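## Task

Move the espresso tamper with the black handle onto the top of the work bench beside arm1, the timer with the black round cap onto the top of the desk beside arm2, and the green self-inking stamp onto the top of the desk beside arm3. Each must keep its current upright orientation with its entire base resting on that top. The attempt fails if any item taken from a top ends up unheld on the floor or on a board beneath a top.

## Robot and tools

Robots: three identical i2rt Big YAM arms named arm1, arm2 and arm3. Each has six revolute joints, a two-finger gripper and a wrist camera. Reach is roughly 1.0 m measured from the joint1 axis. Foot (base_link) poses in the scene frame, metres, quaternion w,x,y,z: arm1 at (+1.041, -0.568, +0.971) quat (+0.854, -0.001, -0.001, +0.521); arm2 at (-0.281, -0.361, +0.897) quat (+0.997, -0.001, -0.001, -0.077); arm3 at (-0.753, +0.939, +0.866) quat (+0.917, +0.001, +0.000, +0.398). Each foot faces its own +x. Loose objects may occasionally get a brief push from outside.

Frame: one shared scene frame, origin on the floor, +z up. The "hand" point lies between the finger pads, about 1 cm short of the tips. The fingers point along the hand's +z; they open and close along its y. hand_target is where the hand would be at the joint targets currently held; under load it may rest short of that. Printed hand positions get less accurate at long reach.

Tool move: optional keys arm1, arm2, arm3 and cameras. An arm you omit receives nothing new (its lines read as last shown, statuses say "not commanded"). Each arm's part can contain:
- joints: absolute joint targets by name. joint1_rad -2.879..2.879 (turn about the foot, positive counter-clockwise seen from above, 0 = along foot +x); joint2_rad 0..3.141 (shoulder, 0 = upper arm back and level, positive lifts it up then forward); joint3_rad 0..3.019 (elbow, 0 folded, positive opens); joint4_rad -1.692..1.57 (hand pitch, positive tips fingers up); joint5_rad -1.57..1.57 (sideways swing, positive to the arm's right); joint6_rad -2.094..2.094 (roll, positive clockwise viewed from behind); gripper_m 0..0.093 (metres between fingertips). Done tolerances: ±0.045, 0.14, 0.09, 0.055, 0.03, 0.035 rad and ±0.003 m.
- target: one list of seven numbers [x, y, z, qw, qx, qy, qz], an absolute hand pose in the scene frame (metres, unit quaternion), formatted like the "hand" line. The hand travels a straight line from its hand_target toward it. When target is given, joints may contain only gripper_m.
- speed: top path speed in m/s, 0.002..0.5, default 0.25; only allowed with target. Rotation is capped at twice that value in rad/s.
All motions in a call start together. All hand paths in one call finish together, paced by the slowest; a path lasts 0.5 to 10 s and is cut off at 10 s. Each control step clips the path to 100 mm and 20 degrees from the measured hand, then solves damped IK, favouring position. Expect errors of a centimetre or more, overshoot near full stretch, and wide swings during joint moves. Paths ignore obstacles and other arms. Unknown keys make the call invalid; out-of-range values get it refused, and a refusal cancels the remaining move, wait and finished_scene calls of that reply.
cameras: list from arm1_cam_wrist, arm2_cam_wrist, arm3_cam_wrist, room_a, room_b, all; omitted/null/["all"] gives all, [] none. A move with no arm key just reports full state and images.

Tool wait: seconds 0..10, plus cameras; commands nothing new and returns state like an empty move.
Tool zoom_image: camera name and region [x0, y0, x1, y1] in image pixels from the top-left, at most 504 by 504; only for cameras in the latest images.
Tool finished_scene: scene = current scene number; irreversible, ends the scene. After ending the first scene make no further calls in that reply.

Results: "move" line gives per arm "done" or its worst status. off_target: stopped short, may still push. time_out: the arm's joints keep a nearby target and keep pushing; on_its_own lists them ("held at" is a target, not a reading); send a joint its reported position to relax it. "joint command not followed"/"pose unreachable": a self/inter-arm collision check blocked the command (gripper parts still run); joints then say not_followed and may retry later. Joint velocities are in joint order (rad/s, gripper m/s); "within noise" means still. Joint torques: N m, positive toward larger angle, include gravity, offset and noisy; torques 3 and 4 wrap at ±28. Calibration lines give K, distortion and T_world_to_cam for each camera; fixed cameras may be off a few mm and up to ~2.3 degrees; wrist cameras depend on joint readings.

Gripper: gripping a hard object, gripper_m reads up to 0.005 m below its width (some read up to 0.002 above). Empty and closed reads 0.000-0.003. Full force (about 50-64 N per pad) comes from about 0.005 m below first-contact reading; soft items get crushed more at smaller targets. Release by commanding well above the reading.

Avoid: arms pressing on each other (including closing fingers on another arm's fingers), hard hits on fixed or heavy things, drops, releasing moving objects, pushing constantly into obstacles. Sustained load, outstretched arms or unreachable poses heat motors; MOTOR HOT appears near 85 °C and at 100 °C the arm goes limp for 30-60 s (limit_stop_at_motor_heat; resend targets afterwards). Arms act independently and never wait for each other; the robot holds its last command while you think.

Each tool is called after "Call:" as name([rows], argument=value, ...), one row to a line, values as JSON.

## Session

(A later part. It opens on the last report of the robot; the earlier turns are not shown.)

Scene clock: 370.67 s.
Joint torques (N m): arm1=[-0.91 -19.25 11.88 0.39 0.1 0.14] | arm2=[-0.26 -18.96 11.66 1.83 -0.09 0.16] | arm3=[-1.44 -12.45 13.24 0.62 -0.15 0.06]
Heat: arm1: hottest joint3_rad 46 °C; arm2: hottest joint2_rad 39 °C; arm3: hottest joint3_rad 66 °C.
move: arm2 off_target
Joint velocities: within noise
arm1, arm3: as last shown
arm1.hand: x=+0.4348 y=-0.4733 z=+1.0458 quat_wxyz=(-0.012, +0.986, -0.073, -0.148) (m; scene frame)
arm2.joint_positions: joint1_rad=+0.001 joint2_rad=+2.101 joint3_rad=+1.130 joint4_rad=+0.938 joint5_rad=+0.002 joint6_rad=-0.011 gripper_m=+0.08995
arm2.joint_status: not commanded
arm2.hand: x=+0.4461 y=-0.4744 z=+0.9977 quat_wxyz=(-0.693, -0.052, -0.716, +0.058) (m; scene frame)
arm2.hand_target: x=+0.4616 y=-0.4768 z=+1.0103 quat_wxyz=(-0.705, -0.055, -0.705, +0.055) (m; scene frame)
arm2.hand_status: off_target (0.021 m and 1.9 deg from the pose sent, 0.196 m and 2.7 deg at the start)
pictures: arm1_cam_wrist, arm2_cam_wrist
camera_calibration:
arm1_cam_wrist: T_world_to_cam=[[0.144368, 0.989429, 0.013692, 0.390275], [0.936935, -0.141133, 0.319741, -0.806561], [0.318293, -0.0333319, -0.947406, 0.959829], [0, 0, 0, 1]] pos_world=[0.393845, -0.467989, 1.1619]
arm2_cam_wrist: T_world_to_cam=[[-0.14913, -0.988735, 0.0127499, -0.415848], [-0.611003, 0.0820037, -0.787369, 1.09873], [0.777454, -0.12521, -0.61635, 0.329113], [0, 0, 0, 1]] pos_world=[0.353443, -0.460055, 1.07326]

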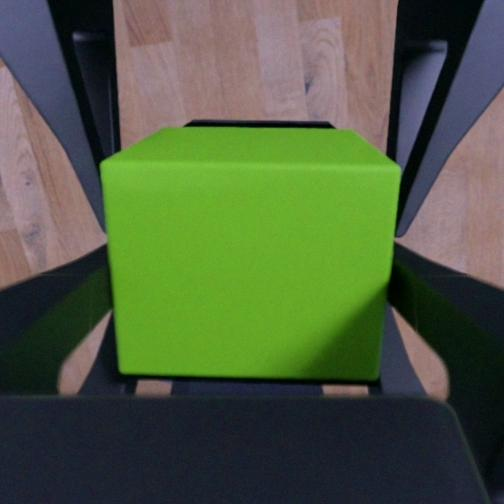

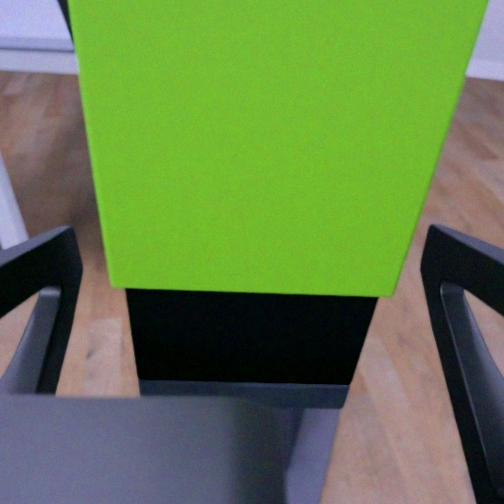

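Call:
move(arm2={"joints":{"gripper_m":0.044}}, cameras=["arm2_cam_wrist"])

Call:
move(arm1={"joints":{"gripper_m":0.085}}, cameras=["arm2_cam_wrist"])

Call:
move(arm1={"target":[0.46,-0.478,1.21,0.0135,-0.9818,0.0764,0.1731]}, cameras=["arm1_cam_wrist","arm2_cam_wrist"])

Call:
move(arm2={"target":[0.28,-0.449,1.03,0.705,0.0549,0.705,-0.0549]}, cameras=["arm2_cam_wrist"])

Call:
move(arm2={"joints":{"joint1_rad":2.073}}, arm3={"target":[-0.56,0.41,1.20,0.1422,0.5649,0.8068,-0.0996]}, cameras=["arm2_cam_wrist"])

Call:
move(arm2={"target":[-0.555,0.382,1.0,0.4056,-0.5793,0.4056,0.5793]}, cameras=["arm2_cam_wrist","arm3_cam_wrist"])

Scene clock: 384.17 s.
Joint torques (N m): arm1=[-0.91 -19.25 11.84 0.39 0.26 -0.05] | arm2=[-0.62 -19.37 11.89 1.72 -0.04 -0.07] | arm3=[-1.32 -12.34 13.23 0.59 -0.14 0.07]
Heat: arm1: hottest joint3_rad 47 °C; arm2: hottest joint2_rad 39 °C; arm3: hottest joint3_rad 66 °C.
move: arm2 off_target
Joint velocities: within noise
arm1.joint_positions: joint1_rad=+1.891 joint2_rad=+1.856 joint3_rad=+1.421 joint4_rad=-0.834 joint5_rad=-0.004 joint6_rad=+0.012 gripper_m=+0.05096
arm1.joint_status: not commanded
arm1.hand: x=+0.4343 y=-0.4738 z=+1.0463 quat_wxyz=(-0.008, +0.985, -0.082, -0.149) (m; scene frame)
arm1.hand_target: x=+0.4117 y=-0.4723 z=+1.0707 quat_wxyz=(-0.013, +0.982, -0.076, -0.174) (m; scene frame)
arm1.hand_status: not commanded
arm2.joint_positions: joint1_rad=+0.001 joint2_rad=+2.101 joint3_rad=+1.131 joint4_rad=+0.937 joint5_rad=+0.000 joint6_rad=+0.016 gripper_m=+0.04933
arm2.joint_status: gripper_m off_target (ended at +0.04935, target +0.04400)
arm2.hand: x=+0.4464 y=-0.4742 z=+0.9976 quat_wxyz=(-0.694, -0.061, -0.716, +0.049) (m; scene frame)
arm2.hand_target: x=+0.4616 y=-0.4768 z=+1.0105 quat_wxyz=(-0.705, -0.055, -0.705, +0.055) (m; scene frame)
arm2.hand_status: not commanded
arm3: as last shown
pictures: arm2_cam_wrist
camera_calibration:
arm2_cam_wrist: T_world_to_cam=[[-0.148456, -0.988825, -0.013671, -0.38957], [-0.608147, 0.102187, -0.78722, 1.10688], [0.779819, -0.108553, -0.616521, 0.335921], [0, 0, 0, 1]] pos_world=[0.353357, -0.46186, 1.07314]

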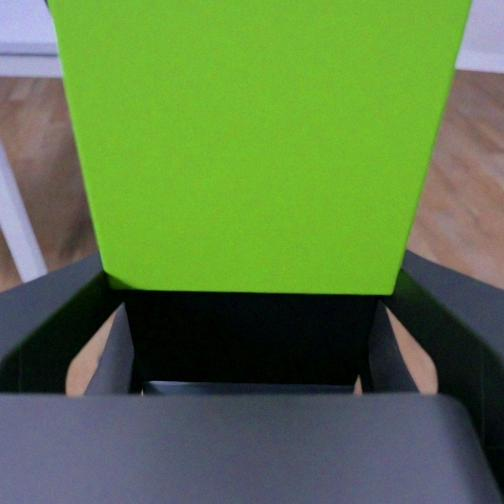

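Scene clock: 384.83 s.
Joint torques (N m): arm1=[-0.97 -19.31 11.52 0.42 0.1 -0.06] | arm2=[-0.03 -19.02 11.66 1.95 0 -0.13] | arm3=[-1.32 -12.57 13.2 0.64 -0.15 0.07]
Heat: arm1: hottest joint3_rad 47 °C; arm2: hottest joint2_rad 39 °C; arm3: hottest joint3_rad 66 °C.
move: arm1 done
Joint velocities: within noise
arm1.joint_positions: joint1_rad=+1.891 joint2_rad=+1.856 joint3_rad=+1.425 joint4_rad=-0.834 joint5_rad=+0.001 joint6_rad=+0.012 gripper_m=+0.08486
arm1.joint_status: all done
arm1.hand: x=+0.4327 y=-0.4727 z=+1.0482 quat_wxyz=(-0.011, +0.985, -0.082, -0.151) (m; scene frame)
arm1.hand_target: x=+0.4118 y=-0.4722 z=+1.0706 quat_wxyz=(-0.013, +0.982, -0.076, -0.174) (m; scene frame)
arm1.hand_status: not commanded
arm2.joint_positions: joint1_rad=+0.001 joint2_rad=+2.107 joint3_rad=+1.131 joint4_rad=+0.934 joint5_rad=+0.000 joint6_rad=+0.016 gripper_m=+0.04896
arm2.joint_status: not commanded
arm2.hand: x=+0.4462 y=-0.4742 z=+0.9927 quat_wxyz=(-0.691, -0.061, -0.719, +0.048) (m; scene frame)
arm2.hand_target: x=+0.4616 y=-0.4769 z=+1.0105 quat_wxyz=(-0.705, -0.055, -0.705, +0.055) (m; scene frame)
arm2.hand_status: not commanded
arm3: as last shown
pictures: arm2_cam_wrist
camera_calibration:
arm2_cam_wrist: T_world_to_cam=[[-0.148932, -0.988747, -0.0141142, -0.38897], [-0.614886, 0.103778, -0.781758, 1.10137], [0.774425, -0.10775, -0.623423, 0.342782], [0, 0, 0, 1]] pos_world=[0.353826, -0.461955, 1.06921]

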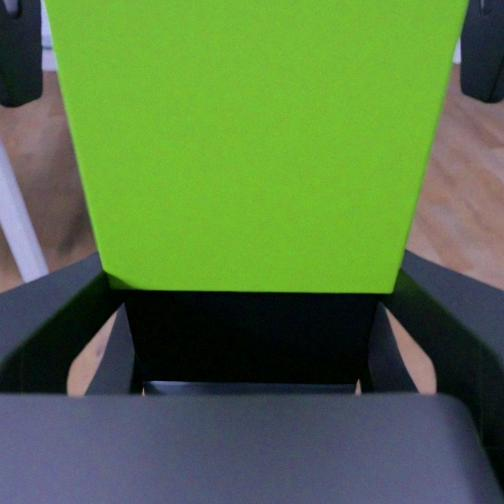

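Scene clock: 386.27 s.
Joint torques (N m): arm1=[-1.14 -16.85 12.04 0.42 0.09 -0.08] | arm2=[0.21 -19.25 11.75 1.8 -0.01 -0.09] | arm3=[-1.32 -12.45 13.26 0.62 -0.15 0.06]
Heat: arm1: hottest joint3_rad 48 °C; arm2: hottest joint2_rad 39 °C; arm3: hottest joint3_rad 66 °C.
move: arm1 off_target
Joint velocities: within noise
arm1.joint_positions: joint1_rad=+1.891 joint2_rad=+1.642 joint3_rad=+1.517 joint4_rad=-1.132 joint5_rad=+0.001 joint6_rad=+0.012 gripper_m=+0.08493
arm1.joint_status: not commanded
arm1.hand: x=+0.4750 y=-0.4791 z=+1.1891 quat_wxyz=(-0.011, +0.984, -0.082, -0.155) (m; scene frame)
arm1.hand_target: x=+0.4611 y=-0.4781 z=+1.2101 quat_wxyz=(-0.014, +0.982, -0.077, -0.174) (m; scene frame)
arm1.hand_status: off_target (0.026 m and 2.3 deg from the pose sent, 0.164 m and 2.7 deg at the start)
arm2: as last shown
arm3.joint_positions: joint1_rad=-2.041 joint2_rad=+1.666 joint3_rad=+1.733 joint4_rad=-1.335 joint5_rad=+0.000 joint6_rad=-0.006 gripper_m=+0.07996
arm3.joint_status: not commanded
arm3.hand: x=-0.5549 y=+0.3930 z=+1.1545 quat_wxyz=(-0.122, -0.565, -0.811, +0.086) (m; scene frame)
arm3.hand_target: x=-0.5506 y=+0.3814 z=+1.1798 quat_wxyz=(-0.143, -0.565, -0.807, +0.100) (m; scene frame)
arm3.hand_status: not commanded
pictures: arm1_cam_wrist, arm2_cam_wrist
camera_calibration:
arm1_cam_wrist: T_world_to_cam=[[0.1632, 0.986562, 0.00786005, 0.384914], [0.938413, -0.157684, 0.307434, -0.884813], [0.304542, -0.0427973, -0.951537, 1.08947], [0, 0, 0, 1]] pos_world=[0.435712, -0.472636, 1.30567]
arm2_cam_wrist: T_world_to_cam=[[-0.148982, -0.988745, -0.013698, -0.389398], [-0.614907, 0.103484, -0.78178, 1.10126], [0.774399, -0.108048, -0.623403, 0.342633], [0, 0, 0, 1]] pos_world=[0.353825, -0.461957, 1.06921]

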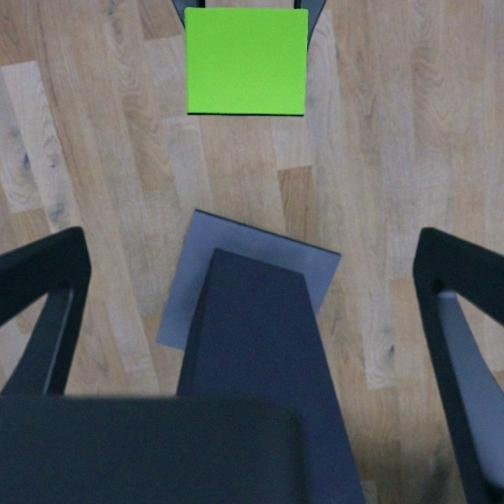

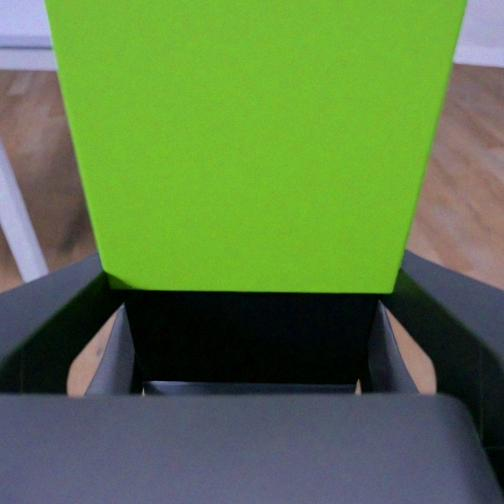

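Scene clock: 387.77 s.
Joint torques (N m): arm1=[-1.08 -16.79 12.04 0.4 0.09 -0.09] | arm2=[0.15 -16.21 5.48 3.21 -0.07 -0.12] | arm3=[-1.38 -12.22 13.2 0.66 -0.13 0.07]
Heat: arm1: hottest joint3_rad 48 °C; arm2: hottest joint2_rad 40 °C; arm3: hottest joint3_rad 66 °C.
move: arm2 off_target
Joint velocities: within noise
arm1, arm3: as last shown
arm1.hand: x=+0.4751 y=-0.4791 z=+1.1891 quat_wxyz=(-0.011, +0.985, -0.082, -0.154) (m; scene frame)
arm1.hand_target: x=+0.4610 y=-0.4781 z=+1.2101 quat_wxyz=(-0.014, +0.982, -0.077, -0.174) (m; scene frame)
arm2.joint_positions: joint1_rad=+0.001 joint2_rad=+1.829 joint3_rad=+0.620 joint4_rad=+1.151 joint5_rad=+0.000 joint6_rad=+0.016 gripper_m=+0.04895
arm2.joint_status: not commanded
arm2.hand: x=+0.2798 y=-0.4484 z=+1.0055 quat_wxyz=(-0.685, -0.061, -0.724, +0.048) (m; scene frame)
arm2.hand_target: x=+0.2800 y=-0.4491 z=+1.0297 quat_wxyz=(-0.705, -0.055, -0.705, +0.055) (m; scene frame)
arm2.hand_status: off_target (0.024 m and 3.3 deg from the pose sent, 0.172 m and 2.5 deg at the start)
pictures: arm2_cam_wrist
camera_calibration:
arm2_cam_wrist: T_world_to_cam=[[-0.149136, -0.988721, -0.0137879, -0.388251], [-0.627212, 0.105368, -0.771688, 1.0004], [0.764436, -0.106438, -0.635852, 0.498262], [0, 0, 0, 1]] pos_world=[0.188668, -0.436248, 1.08346]

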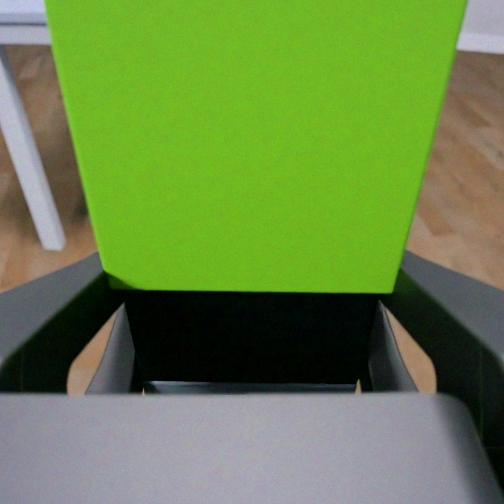

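Scene clock: 389.87 s.
Joint torques (N m): arm1=[-1.14 -16.85 12.03 0.4 0.09 -0.08] | arm2=[0.67 -16.56 5.53 3.19 -0.03 -0.11] | arm3=[-1.38 -13.27 10.26 0.61 -0.11 0.09]
Heat: arm1: hottest joint3_rad 47 °C; arm2: hottest joint2_rad 40 °C; arm3: hottest joint3_rad 66 °C.
move: arm2 done; arm3 off_target
Joint velocities: within noise
arm1: as last shown
arm2.joint_positions: joint1_rad=+2.068 joint2_rad=+1.829 joint3_rad=+0.620 joint4_rad=+1.151 joint5_rad=+0.000 joint6_rad=+0.014 gripper_m=+0.04892
arm2.joint_status: all done
arm2.hand: x=-0.4704 y=+0.1736 z=+1.0040 quat_wxyz=(-0.391, +0.592, -0.424, -0.563) (m; scene frame)
arm2.hand_target: x=-0.4733 y=+0.1730 z=+1.0281 quat_wxyz=(-0.406, +0.579, -0.407, -0.578) (m; scene frame)
arm2.hand_status: not commanded
arm3.joint_positions: joint1_rad=-2.041 joint2_rad=+1.612 joint3_rad=+1.733 joint4_rad=-1.370 joint5_rad=+0.000 joint6_rad=-0.006 gripper_m=+0.07996
arm3.joint_status: not commanded
arm3.hand: x=-0.5609 y=+0.4094 z=+1.1817 quat_wxyz=(-0.130, -0.564, -0.810, +0.092) (m; scene frame)
arm3.hand_target: x=-0.5602 y=+0.4102 z=+1.1998 quat_wxyz=(-0.142, -0.565, -0.807, +0.100) (m; scene frame)
arm3.hand_status: off_target (0.018 m and 1.7 deg from the pose sent, 0.049 m and 2.8 deg at the start)
pictures: arm2_cam_wrist
camera_calibration:
arm2_cam_wrist: T_world_to_cam=[[0.940413, 0.33978, -0.0131949, 0.396059], [0.207306, -0.60366, -0.769818, 0.976906], [-0.269534, 0.721211, -0.638128, 0.509125], [0, 0, 0, 1]] pos_world=[-0.437752, 0.0879592, 1.08215]

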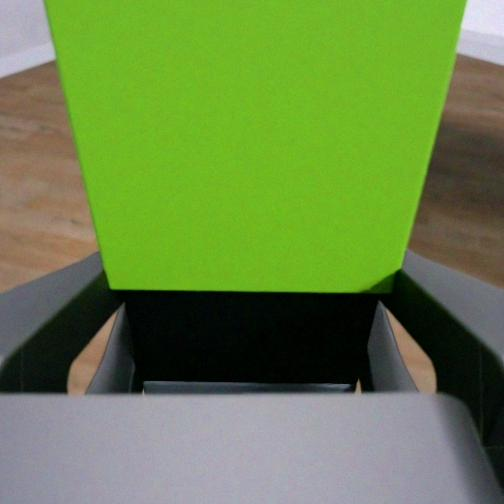

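Scene clock: 391.67 s.
Joint torques (N m): arm1=[-1.14 -16.85 12.05 0.4 0.09 -0.08] | arm2=[0.67 -21.01 12.75 2.06 0.01 -0.11] | arm3=[-1.38 -13.27 10.29 0.59 -0.11 0.08]
Heat: arm1: hottest joint3_rad 47 °C; arm2: hottest joint2_rad 40 °C; arm3: hottest joint3_rad 66 °C.
move: arm2 off_target
Joint velocities: within noise
arm1, arm3: as last shown
arm2.joint_positions: joint1_rad=+2.071 joint2_rad=+2.185 joint3_rad=+1.257 joint4_rad=+0.884 joint5_rad=+0.004 joint6_rad=+0.014 gripper_m=+0.04892
arm2.joint_status: not commanded
arm2.hand: x=-0.5411 y=+0.3665 z=+0.9802 quat_wxyz=(-0.395, +0.588, -0.421, -0.567) (m; scene frame)
arm2.hand_target: x=-0.5543 y=+0.3799 z=+1.0007 quat_wxyz=(-0.406, +0.579, -0.406, -0.579) (m; scene frame)
arm2.hand_status: off_target (0.029 m and 2.8 deg from the pose sent, 0.225 m and 3.5 deg at the start)
pictures: arm2_cam_wrist, arm3_cam_wrist
camera_calibration:
arm2_cam_wrist: T_world_to_cam=[[0.940479, 0.339605, -0.0129506, 0.396586], [0.203544, -0.593377, -0.778764, 1.09269], [-0.272157, 0.729775, -0.627183, 0.320494], [0, 0, 0, 1]] pos_world=[-0.508167, 0.279808, 1.0571]
arm3_cam_wrist: T_world_to_cam=[[-0.937147, -0.348913, -0.00398771, -0.377906], [-0.333681, 0.892778, 0.302663, -0.906752], [-0.102043, 0.28497, -0.953089, 1.07699], [0, 0, 0, 1]] pos_world=[-0.54682, 0.370761, 1.2994]

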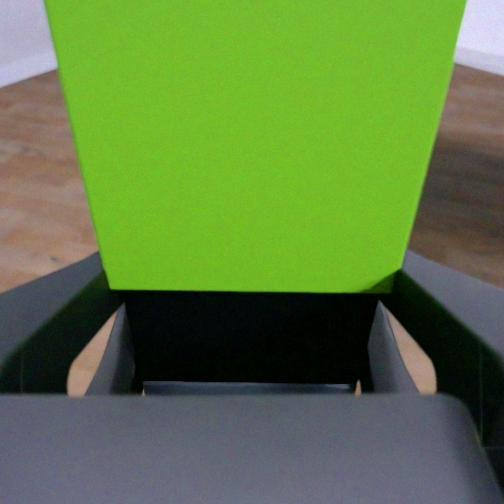

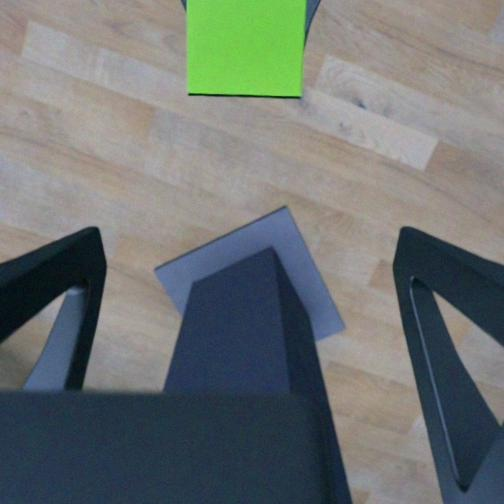

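Call:
move(arm3={"target":[-0.533,0.348,1.036,0.1422,0.5649,0.8068,-0.0996],"speed":0.12,"joints":{"gripper_m":0.09}}, cameras=["arm3_cam_wrist"])

Scene clock: 403.70 s.
Joint torques (N m): arm1=[-1.14 -16.85 12.04 0.4 0.1 -0.09] | arm2=[1.03 -20.19 12.55 1.96 0.07 -0.13] | arm3=[-0.73 -13.86 8.54 1.63 0 0.09]
Heat: arm1: hottest joint3_rad 48 °C; arm2: hottest joint2_rad 40 °C; arm3: hottest joint3_rad 64 °C.
move: arm3 done
Joint velocities: within noise
arm1: as last shown
arm2.joint_positions: joint1_rad=+2.071 joint2_rad=+2.185 joint3_rad=+1.257 joint4_rad=+0.883 joint5_rad=+0.004 joint6_rad=+0.014 gripper_m=+0.04892
arm2.joint_status: not commanded
arm2.hand: x=-0.5411 y=+0.3665 z=+0.9801 quat_wxyz=(-0.394, +0.588, -0.421, -0.567) (m; scene frame)
arm2.hand_target: x=-0.5543 y=+0.3798 z=+1.0005 quat_wxyz=(-0.405, +0.579, -0.406, -0.579) (m; scene frame)
arm2.hand_status: not commanded
arm3.joint_positions: joint1_rad=-2.041 joint2_rad=+1.787 joint3_rad=+1.580 joint4_rad=-1.021 joint5_rad=+0.000 joint6_rad=+0.001 gripper_m=+0.08993
arm3.joint_status: all done
arm3.hand: x=-0.5394 y=+0.3500 z=+1.0380 quat_wxyz=(-0.138, -0.566, -0.807, +0.097) (m; scene frame)
arm3.hand_target: x=-0.5331 y=+0.3480 z=+1.0361 quat_wxyz=(-0.142, -0.565, -0.807, +0.100) (m; scene frame)
arm3.hand_status: done (0.007 m and 0.6 deg from the pose sent, 0.161 m and 1.7 deg at the start)
pictures: arm3_cam_wrist
camera_calibration:
arm3_cam_wrist: T_world_to_cam=[[-0.939088, -0.343627, -0.00582735, -0.38012], [-0.331071, 0.899965, 0.283645, -0.784387], [-0.0922238, 0.268297, -0.958912, 0.976338], [0, 0, 0, 1]] pos_world=[-0.526613, 0.313352, 1.15649]

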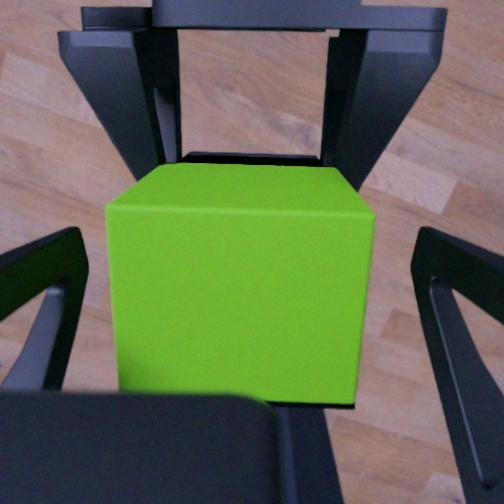

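Call:
move(arm3={"joints":{"gripper_m":0.044}}, cameras=["arm3_cam_wrist"])

Call:
move(arm2={"joints":{"gripper_m":0.082}}, cameras=["arm3_cam_wrist"])

Call:
move(arm2={"target":[-0.485,0.192,1.02,0.4056,-0.5793,0.4056,0.5793]}, cameras=["arm3_cam_wrist"])

Call:
move(arm3={"joints":{"joint1_rad":0.347}}, cameras=["arm3_cam_wrist"])

Call:
move(arm3={"target":[-0.545,1.43,0.905,0.1444,-0.5464,0.8194,0.0963],"speed":0.2}, cameras=["arm3_cam_wrist","room_a"])

Scene clock: 429.03 s.
Joint torques (N m): arm1=[-1.08 -16.91 12.04 0.39 0.09 -0.08] | arm2=[0.73 -20.84 12.53 1.92 0.03 -0.11] | arm3=[-0.56 -14.04 8.51 1.66 -0.06 0.07]
Heat: arm1: hottest joint3_rad 48 °C; arm2: hottest joint2_rad 40 °C; arm3: hottest joint3_rad 63 °C.
move: arm3 off_target
Joint velocities: within noise
arm1: as last shown
arm2.joint_positions: joint1_rad=+2.071 joint2_rad=+2.186 joint3_rad=+1.257 joint4_rad=+0.883 joint5_rad=+0.004 joint6_rad=+0.013 gripper_m=+0.04892
arm2.joint_status: not commanded
arm2.hand: x=-0.5411 y=+0.3665 z=+0.9798 quat_wxyz=(-0.395, +0.588, -0.421, -0.566) (m; scene frame)
arm2.hand_target: x=-0.5543 y=+0.3798 z=+1.0004 quat_wxyz=(-0.405, +0.579, -0.406, -0.579) (m; scene frame)
arm2.hand_status: not commanded
arm3.joint_positions: joint1_rad=-2.039 joint2_rad=+1.787 joint3_rad=+1.580 joint4_rad=-1.021 joint5_rad=+0.001 joint6_rad=+0.004 gripper_m=+0.05179
arm3.joint_status: gripper_m off_target (ended at +0.05181, target +0.04400)
arm3.hand: x=-0.5385 y=+0.3503 z=+1.0380 quat_wxyz=(-0.138, -0.566, -0.807, +0.097) (m; scene frame)
arm3.hand_target: x=-0.5330 y=+0.3481 z=+1.0361 quat_wxyz=(-0.142, -0.565, -0.807, +0.100) (m; scene frame)
arm3.hand_status: not commanded
pictures: arm3_cam_wrist
camera_calibration:
arm3_cam_wrist: T_world_to_cam=[[-0.939581, -0.342279, -0.00576606, -0.37989], [-0.329756, 0.900425, 0.283718, -0.783986], [-0.0919187, 0.268477, -0.95889, 0.976393], [0, 0, 0, 1]] pos_world=[-0.525713, 0.313753, 1.15649]

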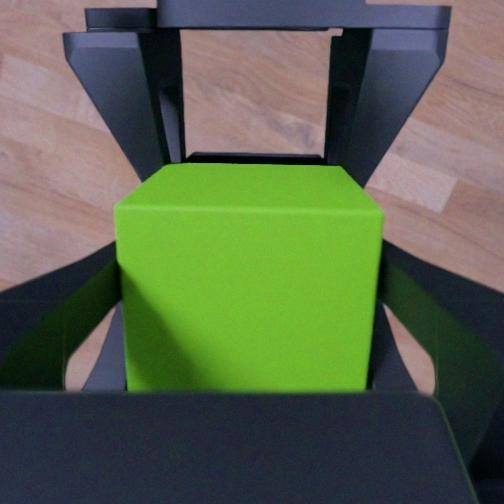

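Scene clock: 429.67 s.
Joint torques (N m): arm1=[-1.08 -16.79 12.04 0.42 0.1 -0.08] | arm2=[0.85 -20.84 12.29 2.06 0.01 -0.09] | arm3=[-0.91 -14.04 8.5 1.61 -0.05 0.07]
Heat: arm1: hottest joint3_rad 48 °C; arm2: hottest joint2_rad 40 °C; arm3: hottest joint3_rad 63 °C.
move: arm2 done
Joint velocities: within noise
arm1, arm3: as last shown
arm2.joint_positions: joint1_rad=+2.071 joint2_rad=+2.186 joint3_rad=+1.263 joint4_rad=+0.883 joint5_rad=+0.004 joint6_rad=+0.011 gripper_m=+0.08185
arm2.joint_status: all done
arm2.hand: x=-0.5417 y=+0.3681 z=+0.9823 quat_wxyz=(-0.396, +0.587, -0.419, -0.568) (m; scene frame)
arm2.hand_target: x=-0.5543 y=+0.3798 z=+1.0005 quat_wxyz=(-0.405, +0.579, -0.406, -0.579) (m; scene frame)
arm2.hand_status: not commanded
arm3.joint_positions: joint1_rad=-2.039 joint2_rad=+1.787 joint3_rad=+1.580 joint4_rad=-1.021 joint5_rad=+0.001 joint6_rad=+0.003 gripper_m=+0.05179
pictures: arm3_cam_wrist
camera_calibration:
arm3_cam_wrist: T_world_to_cam=[[-0.939456, -0.342623, -0.0056433, -0.379765], [-0.330055, 0.900322, 0.283696, -0.784053], [-0.0921201, 0.268382, -0.958898, 0.976335], [0, 0, 0, 1]] pos_world=[-0.525613, 0.313753, 1.15649]

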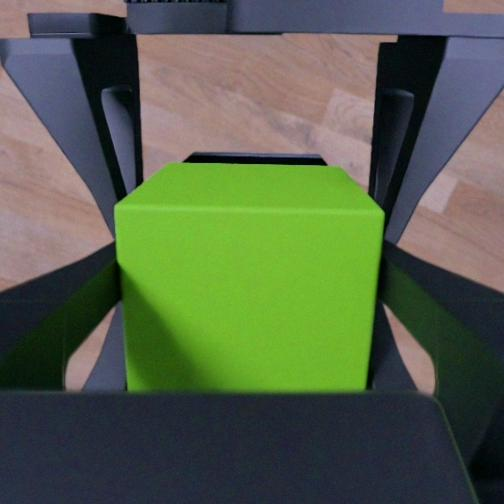

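Scene clock: 431.27 s.
Joint torques (N m): arm1=[-1.14 -16.85 12.05 0.4 0.1 -0.08] | arm2=[0.91 -17.2 5.39 3.02 0.06 -0.09] | arm3=[-0.85 -13.92 8.47 1.63 -0.06 0.06]
Heat: arm1: hottest joint3_rad 48 °C; arm2: hottest joint2_rad 40 °C; arm3: hottest joint3_rad 63 °C.
move: arm2 off_target
Joint velocities: within noise
arm1, arm3: as last shown
arm2.joint_positions: joint1_rad=+2.072 joint2_rad=+1.886 joint3_rad=+0.685 joint4_rad=+1.154 joint5_rad=+0.005 joint6_rad=+0.011 gripper_m=+0.08195
arm2.joint_status: not commanded
arm2.hand: x=-0.4793 y=+0.1944 z=+0.9981 quat_wxyz=(-0.395, +0.589, -0.421, -0.566) (m; scene frame)
arm2.hand_target: x=-0.4849 y=+0.1920 z=+1.0196 quat_wxyz=(-0.406, +0.579, -0.406, -0.579) (m; scene frame)
arm2.hand_status: off_target (0.023 m and 2.9 deg from the pose sent, 0.189 m and 2.5 deg at the start)
pictures: arm3_cam_wrist
camera_calibration:
arm3_cam_wrist: T_world_to_cam=[[-0.939456, -0.342623, -0.0056433, -0.379765], [-0.330055, 0.900322, 0.283696, -0.784053], [-0.0921201, 0.268382, -0.958898, 0.976335], [0, 0, 0, 1]] pos_world=[-0.525613, 0.313753, 1.15649]

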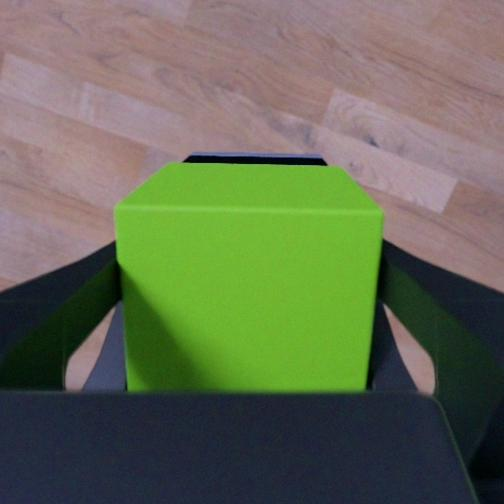

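Scene clock: 433.70 s.
Joint torques (N m): arm1=[-1.03 -16.79 12.04 0.39 0.09 -0.09] | arm2=[0.5 -16.79 5.11 3 0.09 -0.07] | arm3=[-1.73 -15.79 8.5 0.79 -0.01 0.04]
Heat: arm1: hottest joint3_rad 48 °C; arm2: hottest joint2_rad 40 °C; arm3: hottest joint3_rad 62 °C.
move: arm3 done
Joint velocities: within noise
arm1.joint_positions: joint1_rad=+1.891 joint2_rad=+1.642 joint3_rad=+1.517 joint4_rad=-1.132 joint5_rad=+0.001 joint6_rad=+0.012 gripper_m=+0.08493
arm1.joint_status: not commanded
arm1.hand: x=+0.4751 y=-0.4791 z=+1.1891 quat_wxyz=(-0.011, +0.985, -0.082, -0.154) (m; scene frame)
arm1.hand_target: x=+0.4610 y=-0.4781 z=+1.2101 quat_wxyz=(-0.014, +0.982, -0.077, -0.174) (m; scene frame)
arm1.hand_status: not commanded
arm2: as last shown
arm2.hand_target: x=-0.4849 y=+0.1921 z=+1.0196 quat_wxyz=(-0.406, +0.579, -0.406, -0.579) (m; scene frame)
arm3.joint_positions: joint1_rad=+0.354 joint2_rad=+1.811 joint3_rad=+1.580 joint4_rad=-1.002 joint5_rad=+0.000 joint6_rad=+0.004 gripper_m=+0.05186
arm3.joint_status: all done
arm3.hand: x=-0.5074 y=+1.5212 z=+1.0278 quat_wxyz=(-0.140, +0.544, -0.822, -0.095) (m; scene frame)
arm3.hand_target: x=-0.5039 y=+1.5181 z=+1.0385 quat_wxyz=(-0.146, +0.538, -0.824, -0.097) (m; scene frame)
arm3.hand_status: not commanded
pictures: arm3_cam_wrist
camera_calibration:
arm3_cam_wrist: T_world_to_cam=[[0.921514, -0.3882, -0.0105974, 1.06916], [-0.369525, -0.884923, 0.283481, 0.870837], [-0.119425, -0.257316, -0.958919, 1.44103], [0, 0, 0, 1]] pos_world=[-0.491358, 1.55647, 1.14629]

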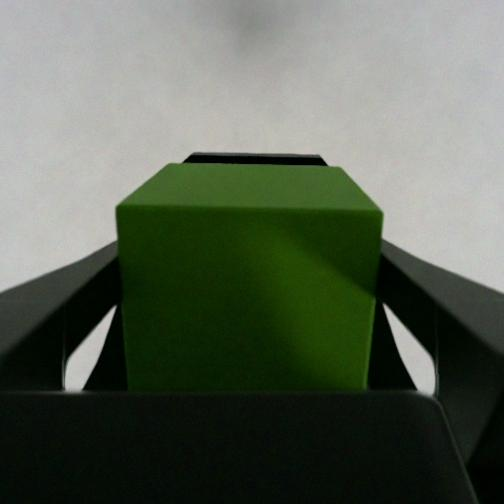

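Scene clock: 435.37 s.
Joint torques (N m): arm1=[-1.03 -16.85 12.03 0.39 0.1 -0.09] | arm2=[0.79 -17.61 5.22 3.03 0.08 -0.08] | arm3=[-1.49 -13.92 6.79 1.62 -0.06 -0.07]
Heat: arm1: hottest joint3_rad 49 °C; arm2: hottest joint2_rad 40 °C; arm3: hottest joint3_rad 62 °C.
move: arm3 off_target
Joint velocities: within noise
arm1, arm2: as last shown
arm3.joint_positions: joint1_rad=+0.354 joint2_rad=+1.736 joint3_rad=+1.075 joint4_rad=-0.608 joint5_rad=+0.000 joint6_rad=+0.001 gripper_m=+0.05186
arm3.joint_status: not commanded
arm3.hand: x=-0.5487 y=+1.4240 z=+0.8882 quat_wxyz=(-0.125, +0.547, -0.824, -0.085) (m; scene frame)
arm3.hand_target: x=-0.5451 y=+1.4299 z=+0.9049 quat_wxyz=(-0.144, +0.546, -0.819, -0.096) (m; scene frame)
arm3.hand_status: off_target (0.018 m and 2.7 deg from the pose sent, 0.158 m and 0.7 deg at the start)
pictures: arm3_cam_wrist, room_a
camera_calibration:
arm3_cam_wrist: T_world_to_cam=[[0.922538, -0.385785, -0.00967738, 1.06432], [-0.362829, -0.87564, 0.318762, 0.768312], [-0.131447, -0.290558, -0.947786, 1.30812], [0, 0, 0, 1]] pos_world=[-0.531166, 1.46345, 1.00521]

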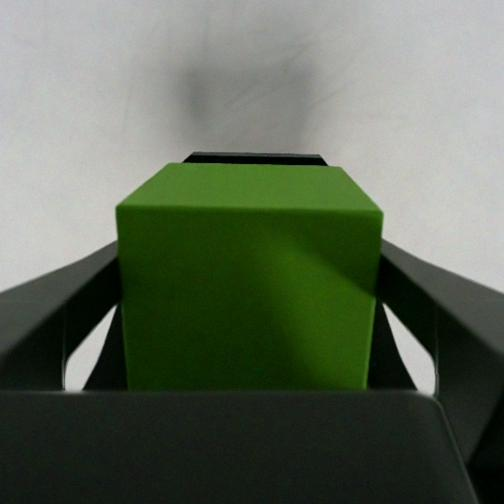

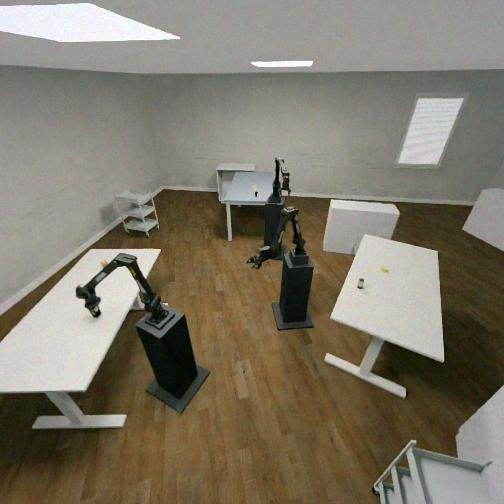

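Call:
move(arm3={"target":[-0.545,1.43,0.889,0.1591,-0.5418,0.8186,0.1053],"speed":0.08}, cameras=["arm3_cam_wrist"])

Call:
move(arm3={"target":[-0.545,1.43,0.877,0.1591,-0.5418,0.8186,0.1053],"speed":0.06}, cameras=["arm3_cam_wrist"])

Scene clock: 445.30 s.
Joint torques (N m): arm1=[-1.14 -16.85 12.05 0.4 0.09 -0.08] | arm2=[1.2 -17.55 5.16 2.89 0.09 -0.02] | arm3=[-1.38 -12.51 6.45 1.7 0.05 0.01]
Heat: arm1: hottest joint3_rad 49 °C; arm2: hottest joint2_rad 40 °C; arm3: hottest joint3_rad 61 °C.
move: arm3 done
Joint velocities: within noise
arm1, arm2: as last shown
arm3.joint_positions: joint1_rad=+0.354 joint2_rad=+1.736 joint3_rad=+1.035 joint4_rad=-0.516 joint5_rad=+0.000 joint6_rad=+0.001 gripper_m=+0.05186
arm3.joint_status: not commanded
arm3.hand: x=-0.5478 y=+1.4263 z=+0.8804 quat_wxyz=(-0.146, +0.544, -0.820, -0.099) (m; scene frame)
arm3.hand_target: x=-0.5451 y=+1.4299 z=+0.8889 quat_wxyz=(-0.159, +0.542, -0.819, -0.105) (m; scene frame)
arm3.hand_status: done (0.010 m and 1.7 deg from the pose sent, 0.007 m and 4.7 deg at the start)
pictures: arm3_cam_wrist
camera_calibration:
arm3_cam_wrist: T_world_to_cam=[[0.922686, -0.385432, -0.00957803, 1.06371], [-0.368795, -0.889557, 0.26959, 0.832974], [-0.112429, -0.245214, -0.962928, 1.26059], [0, 0, 0, 1]] pos_world=[-0.532552, 1.46008, 0.999487]

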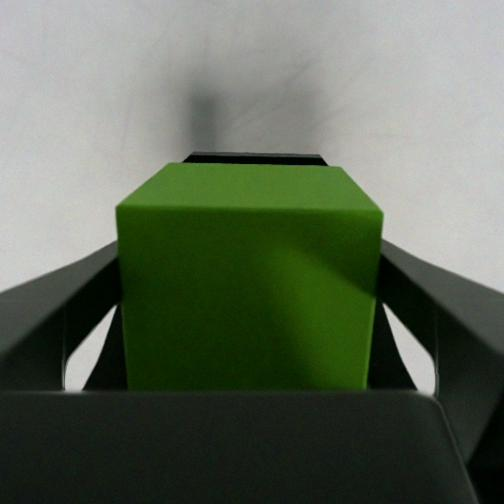

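Scene clock: 446.27 s.
Joint torques (N m): arm1=[-1.14 -16.85 12.04 0.4 0.09 -0.09] | arm2=[0.44 -17.85 5.29 2.99 0.05 -0.04] | arm3=[-1.26 -11.11 6.42 1.8 0.05 0.02]
Heat: arm1: hottest joint3_rad 49 °C; arm2: hottest joint2_rad 40 °C; arm3: hottest joint3_rad 61 °C.
move: arm3 done
Joint velocities: within noise
arm1, arm2: as last shown
arm3.joint_positions: joint1_rad=+0.354 joint2_rad=+1.736 joint3_rad=+1.025 joint4_rad=-0.485 joint5_rad=+0.000 joint6_rad=+0.001 gripper_m=+0.05186
arm3.joint_status: not commanded
arm3.hand: x=-0.5468 y=+1.4286 z=+0.8794 quat_wxyz=(-0.155, +0.543, -0.819, -0.104) (m; scene frame)
arm3.hand_target: x=-0.5451 y=+1.4300 z=+0.8770 quat_wxyz=(-0.159, +0.542, -0.819, -0.105) (m; scene frame)
arm3.hand_status: done (0.003 m and 0.5 deg from the pose sent, 0.006 m and 1.7 deg at the start)
pictures: arm3_cam_wrist
camera_calibration:
arm3_cam_wrist: T_world_to_cam=[[0.922744, -0.385296, -0.00954058, 1.0636], [-0.370995, -0.894658, 0.248897, 0.859986], [-0.104434, -0.226129, -0.968483, 1.24223], [0, 0, 0, 1]] pos_world=[-0.532646, 1.4601, 0.99918]

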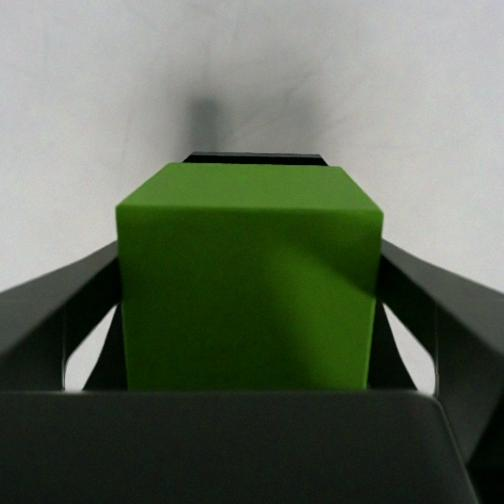

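Call:
move(arm3={"target":[-0.545,1.43,0.865,0.1444,-0.5464,0.8194,0.0963],"speed":0.06}, cameras=["arm3_cam_wrist","room_a"])

Call:
zoom_image(camera="room_a", region=[60, 260, 140, 340])

Call:
zoom_image(camera="arm3_cam_wrist", region=[150, 50, 350, 250])

Scene clock: 456.63 s.
Joint torques (N m): arm1=[-1.2 -16.85 12.05 0.39 0.1 -0.09] | arm2=[1.2 -17.49 5.18 2.81 0.09 -0.08] | arm3=[-1.32 -10.75 7.49 0.94 -0.08 -0.06]
Heat: arm1: hottest joint3_rad 49 °C; arm2: hottest joint2_rad 40 °C; arm3: hottest joint3_rad 59 °C.
move: arm3 done
Joint velocities: within noise
arm1, arm2: as last shown
arm3.joint_positions: joint1_rad=+0.354 joint2_rad=+1.768 joint3_rad=+1.024 joint4_rad=-0.485 joint5_rad=+0.000 joint6_rad=+0.001 gripper_m=+0.05186
arm3.joint_status: not commanded
arm3.hand: x=-0.5484 y=+1.4249 z=+0.8632 quat_wxyz=(-0.142, +0.545, -0.821, -0.096) (m; scene frame)
arm3.hand_target: x=-0.5451 y=+1.4300 z=+0.8650 quat_wxyz=(-0.144, +0.546, -0.819, -0.096) (m; scene frame)
arm3.hand_status: done (0.006 m and 0.4 deg from the pose sent, 0.015 m and 1.6 deg at the start)
pictures: arm3_cam_wrist, room_a
camera_calibration:
arm3_cam_wrist: T_world_to_cam=[[0.922653, -0.385511, -0.00957992, 1.06371], [-0.367695, -0.886958, 0.279473, 0.824457], [-0.116237, -0.254335, -0.960106, 1.25206], [0, 0, 0, 1]] pos_world=[-0.532755, 1.45978, 0.981891]

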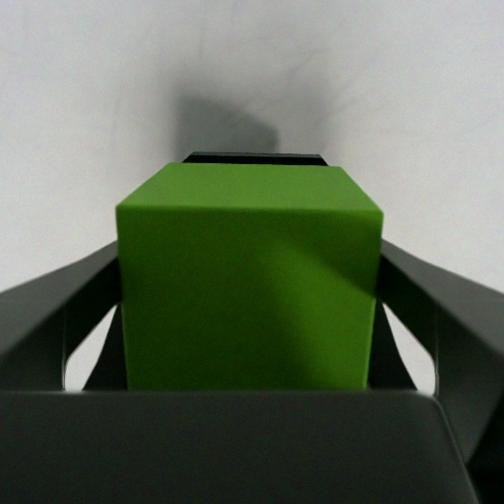

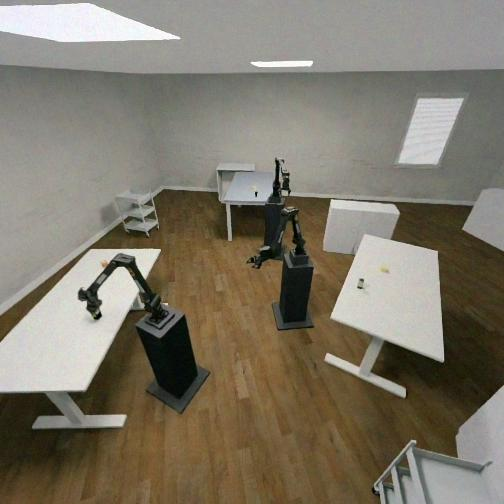

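Scaled by 6.300 from the camera's 504x504 image, which has a finer 720x720 frame.

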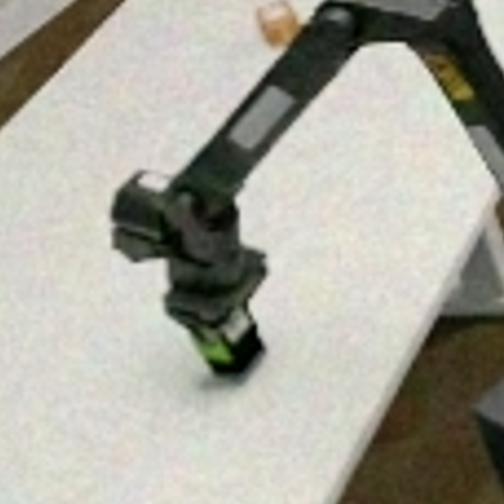

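Scaled by 2.520 from the camera's 504x504 image, which has a finer 720x720 frame.

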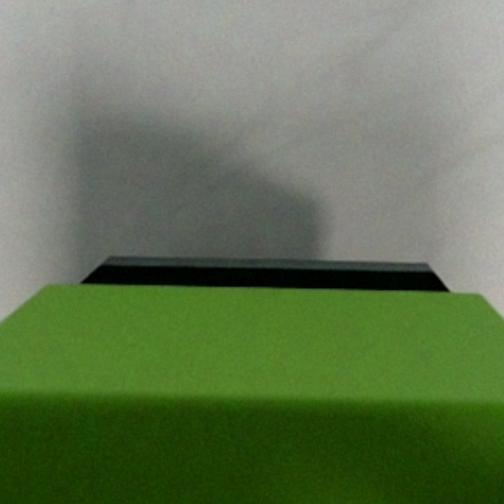

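Call:
move(arm3={"target":[-0.545,1.43,0.853,0.1444,-0.5464,0.8194,0.0963],"speed":0.05}, cameras=["arm3_cam_wrist"])

Call:
zoom_image(camera="arm3_cam_wrist", region=[150, 50, 350, 250])

Scene clock: 465.73 s.
Joint torques (N m): arm1=[-1.14 -16.85 12.04 0.4 0.1 -0.08] | arm2=[0.91 -17.14 5.16 2.84 0.04 -0.13] | arm3=[-1.26 -10.99 6.76 1.73 -0.08 -0.07]
Heat: arm1: hottest joint3_rad 50 °C; arm2: hottest joint2_rad 40 °C; arm3: hottest joint3_rad 59 °C.
move: arm3 done
Joint velocities: within noise
arm1, arm2: as last shown
arm3.joint_positions: joint1_rad=+0.354 joint2_rad=+1.789 joint3_rad=+1.024 joint4_rad=-0.473 joint5_rad=+0.000 joint6_rad=+0.000 gripper_m=+0.05186
arm3.joint_status: not commanded
arm3.hand: x=-0.5485 y=+1.4247 z=+0.8536 quat_wxyz=(-0.138, +0.545, -0.822, -0.093) (m; scene frame)
arm3.hand_target: x=-0.5451 y=+1.4300 z=+0.8531 quat_wxyz=(-0.144, +0.546, -0.819, -0.096) (m; scene frame)
arm3.hand_status: done (0.006 m and 0.9 deg from the pose sent, 0.012 m and 0.4 deg at the start)
pictures: arm3_cam_wrist
camera_calibration:
arm3_cam_wrist: T_world_to_cam=[[0.922769, -0.385235, -0.009552, 1.06332], [-0.366311, -0.884597, 0.288624, 0.816547], [-0.119638, -0.262835, -0.957395, 1.2507], [0, 0, 0, 1]] pos_world=[-0.532457, 1.46067, 0.971894]

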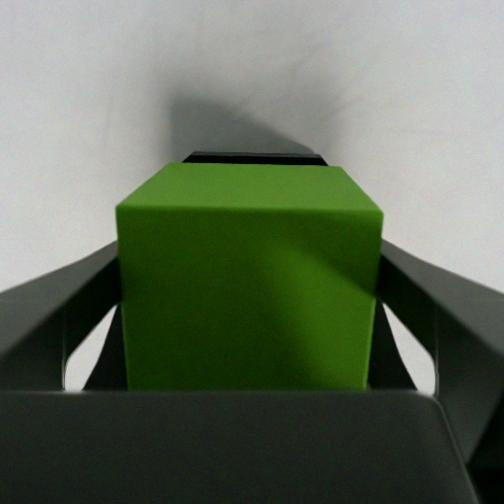

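Scaled by 2.520 from the camera's 504x504 image, which has a finer 720x720 frame.

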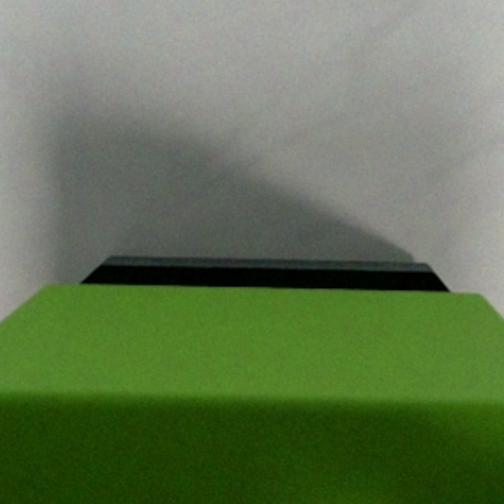

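Call:
move(arm3={"target":[-0.545,1.43,0.841,0.148,-0.545,0.819,0.0985],"speed":0.05}, cameras=["arm3_cam_wrist"])

Call:
zoom_image(camera="arm3_cam_wrist", region=[150, 50, 350, 250])

Scene clock: 476.27 s.
Joint torques (N m): arm1=[-1.03 -16.85 12.04 0.42 0.09 -0.09] | arm2=[1.2 -17.03 5.31 2.77 0.04 -0.09] | arm3=[-1.38 -10.11 5.76 1.78 -0.05 -0.04]
Heat: arm1: hottest joint3_rad 50 °C; arm2: hottest joint2_rad 40 °C; arm3: hottest joint3_rad 58 °C.
move: arm3 off_target
Joint velocities: within noise
arm1, arm2: as last shown
arm3.joint_positions: joint1_rad=+0.354 joint2_rad=+1.796 joint3_rad=+1.024 joint4_rad=-0.431 joint5_rad=+0.000 joint6_rad=+0.000 gripper_m=+0.05186
arm3.joint_status: not commanded
arm3.hand: x=-0.5451 y=+1.4327 z=+0.8535 quat_wxyz=(-0.152, +0.544, -0.819, -0.103) (m; scene frame)
arm3.hand_target: x=-0.5452 y=+1.4298 z=+0.8413 quat_wxyz=(-0.148, +0.545, -0.819, -0.099) (m; scene frame)
arm3.hand_status: off_target (0.013 m and 0.7 deg from the pose sent, 0.014 m and 1.4 deg at the start)
pictures: arm3_cam_wrist
camera_calibration:
arm3_cam_wrist: T_world_to_cam=[[0.922854, -0.385036, -0.00938007, 1.06287], [-0.370095, -0.89326, 0.25518, 0.863828], [-0.106632, -0.232022, -0.966848, 1.22413], [0, 0, 0, 1]] pos_world=[-0.530647, 1.46489, 0.973082]

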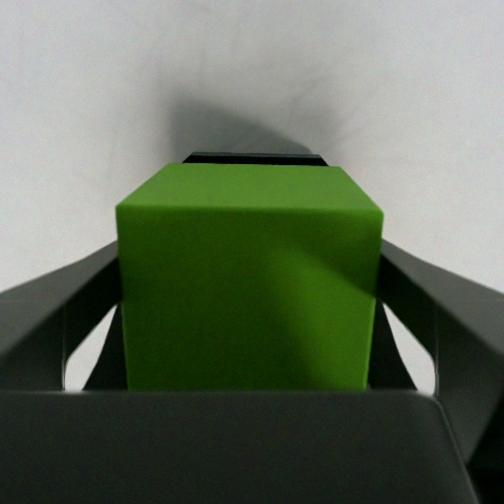

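Scaled by 2.520 from the camera's 504x504 image, which has a finer 720x720 frame.

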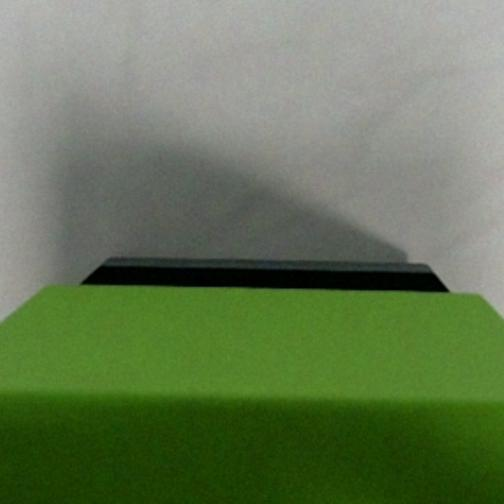

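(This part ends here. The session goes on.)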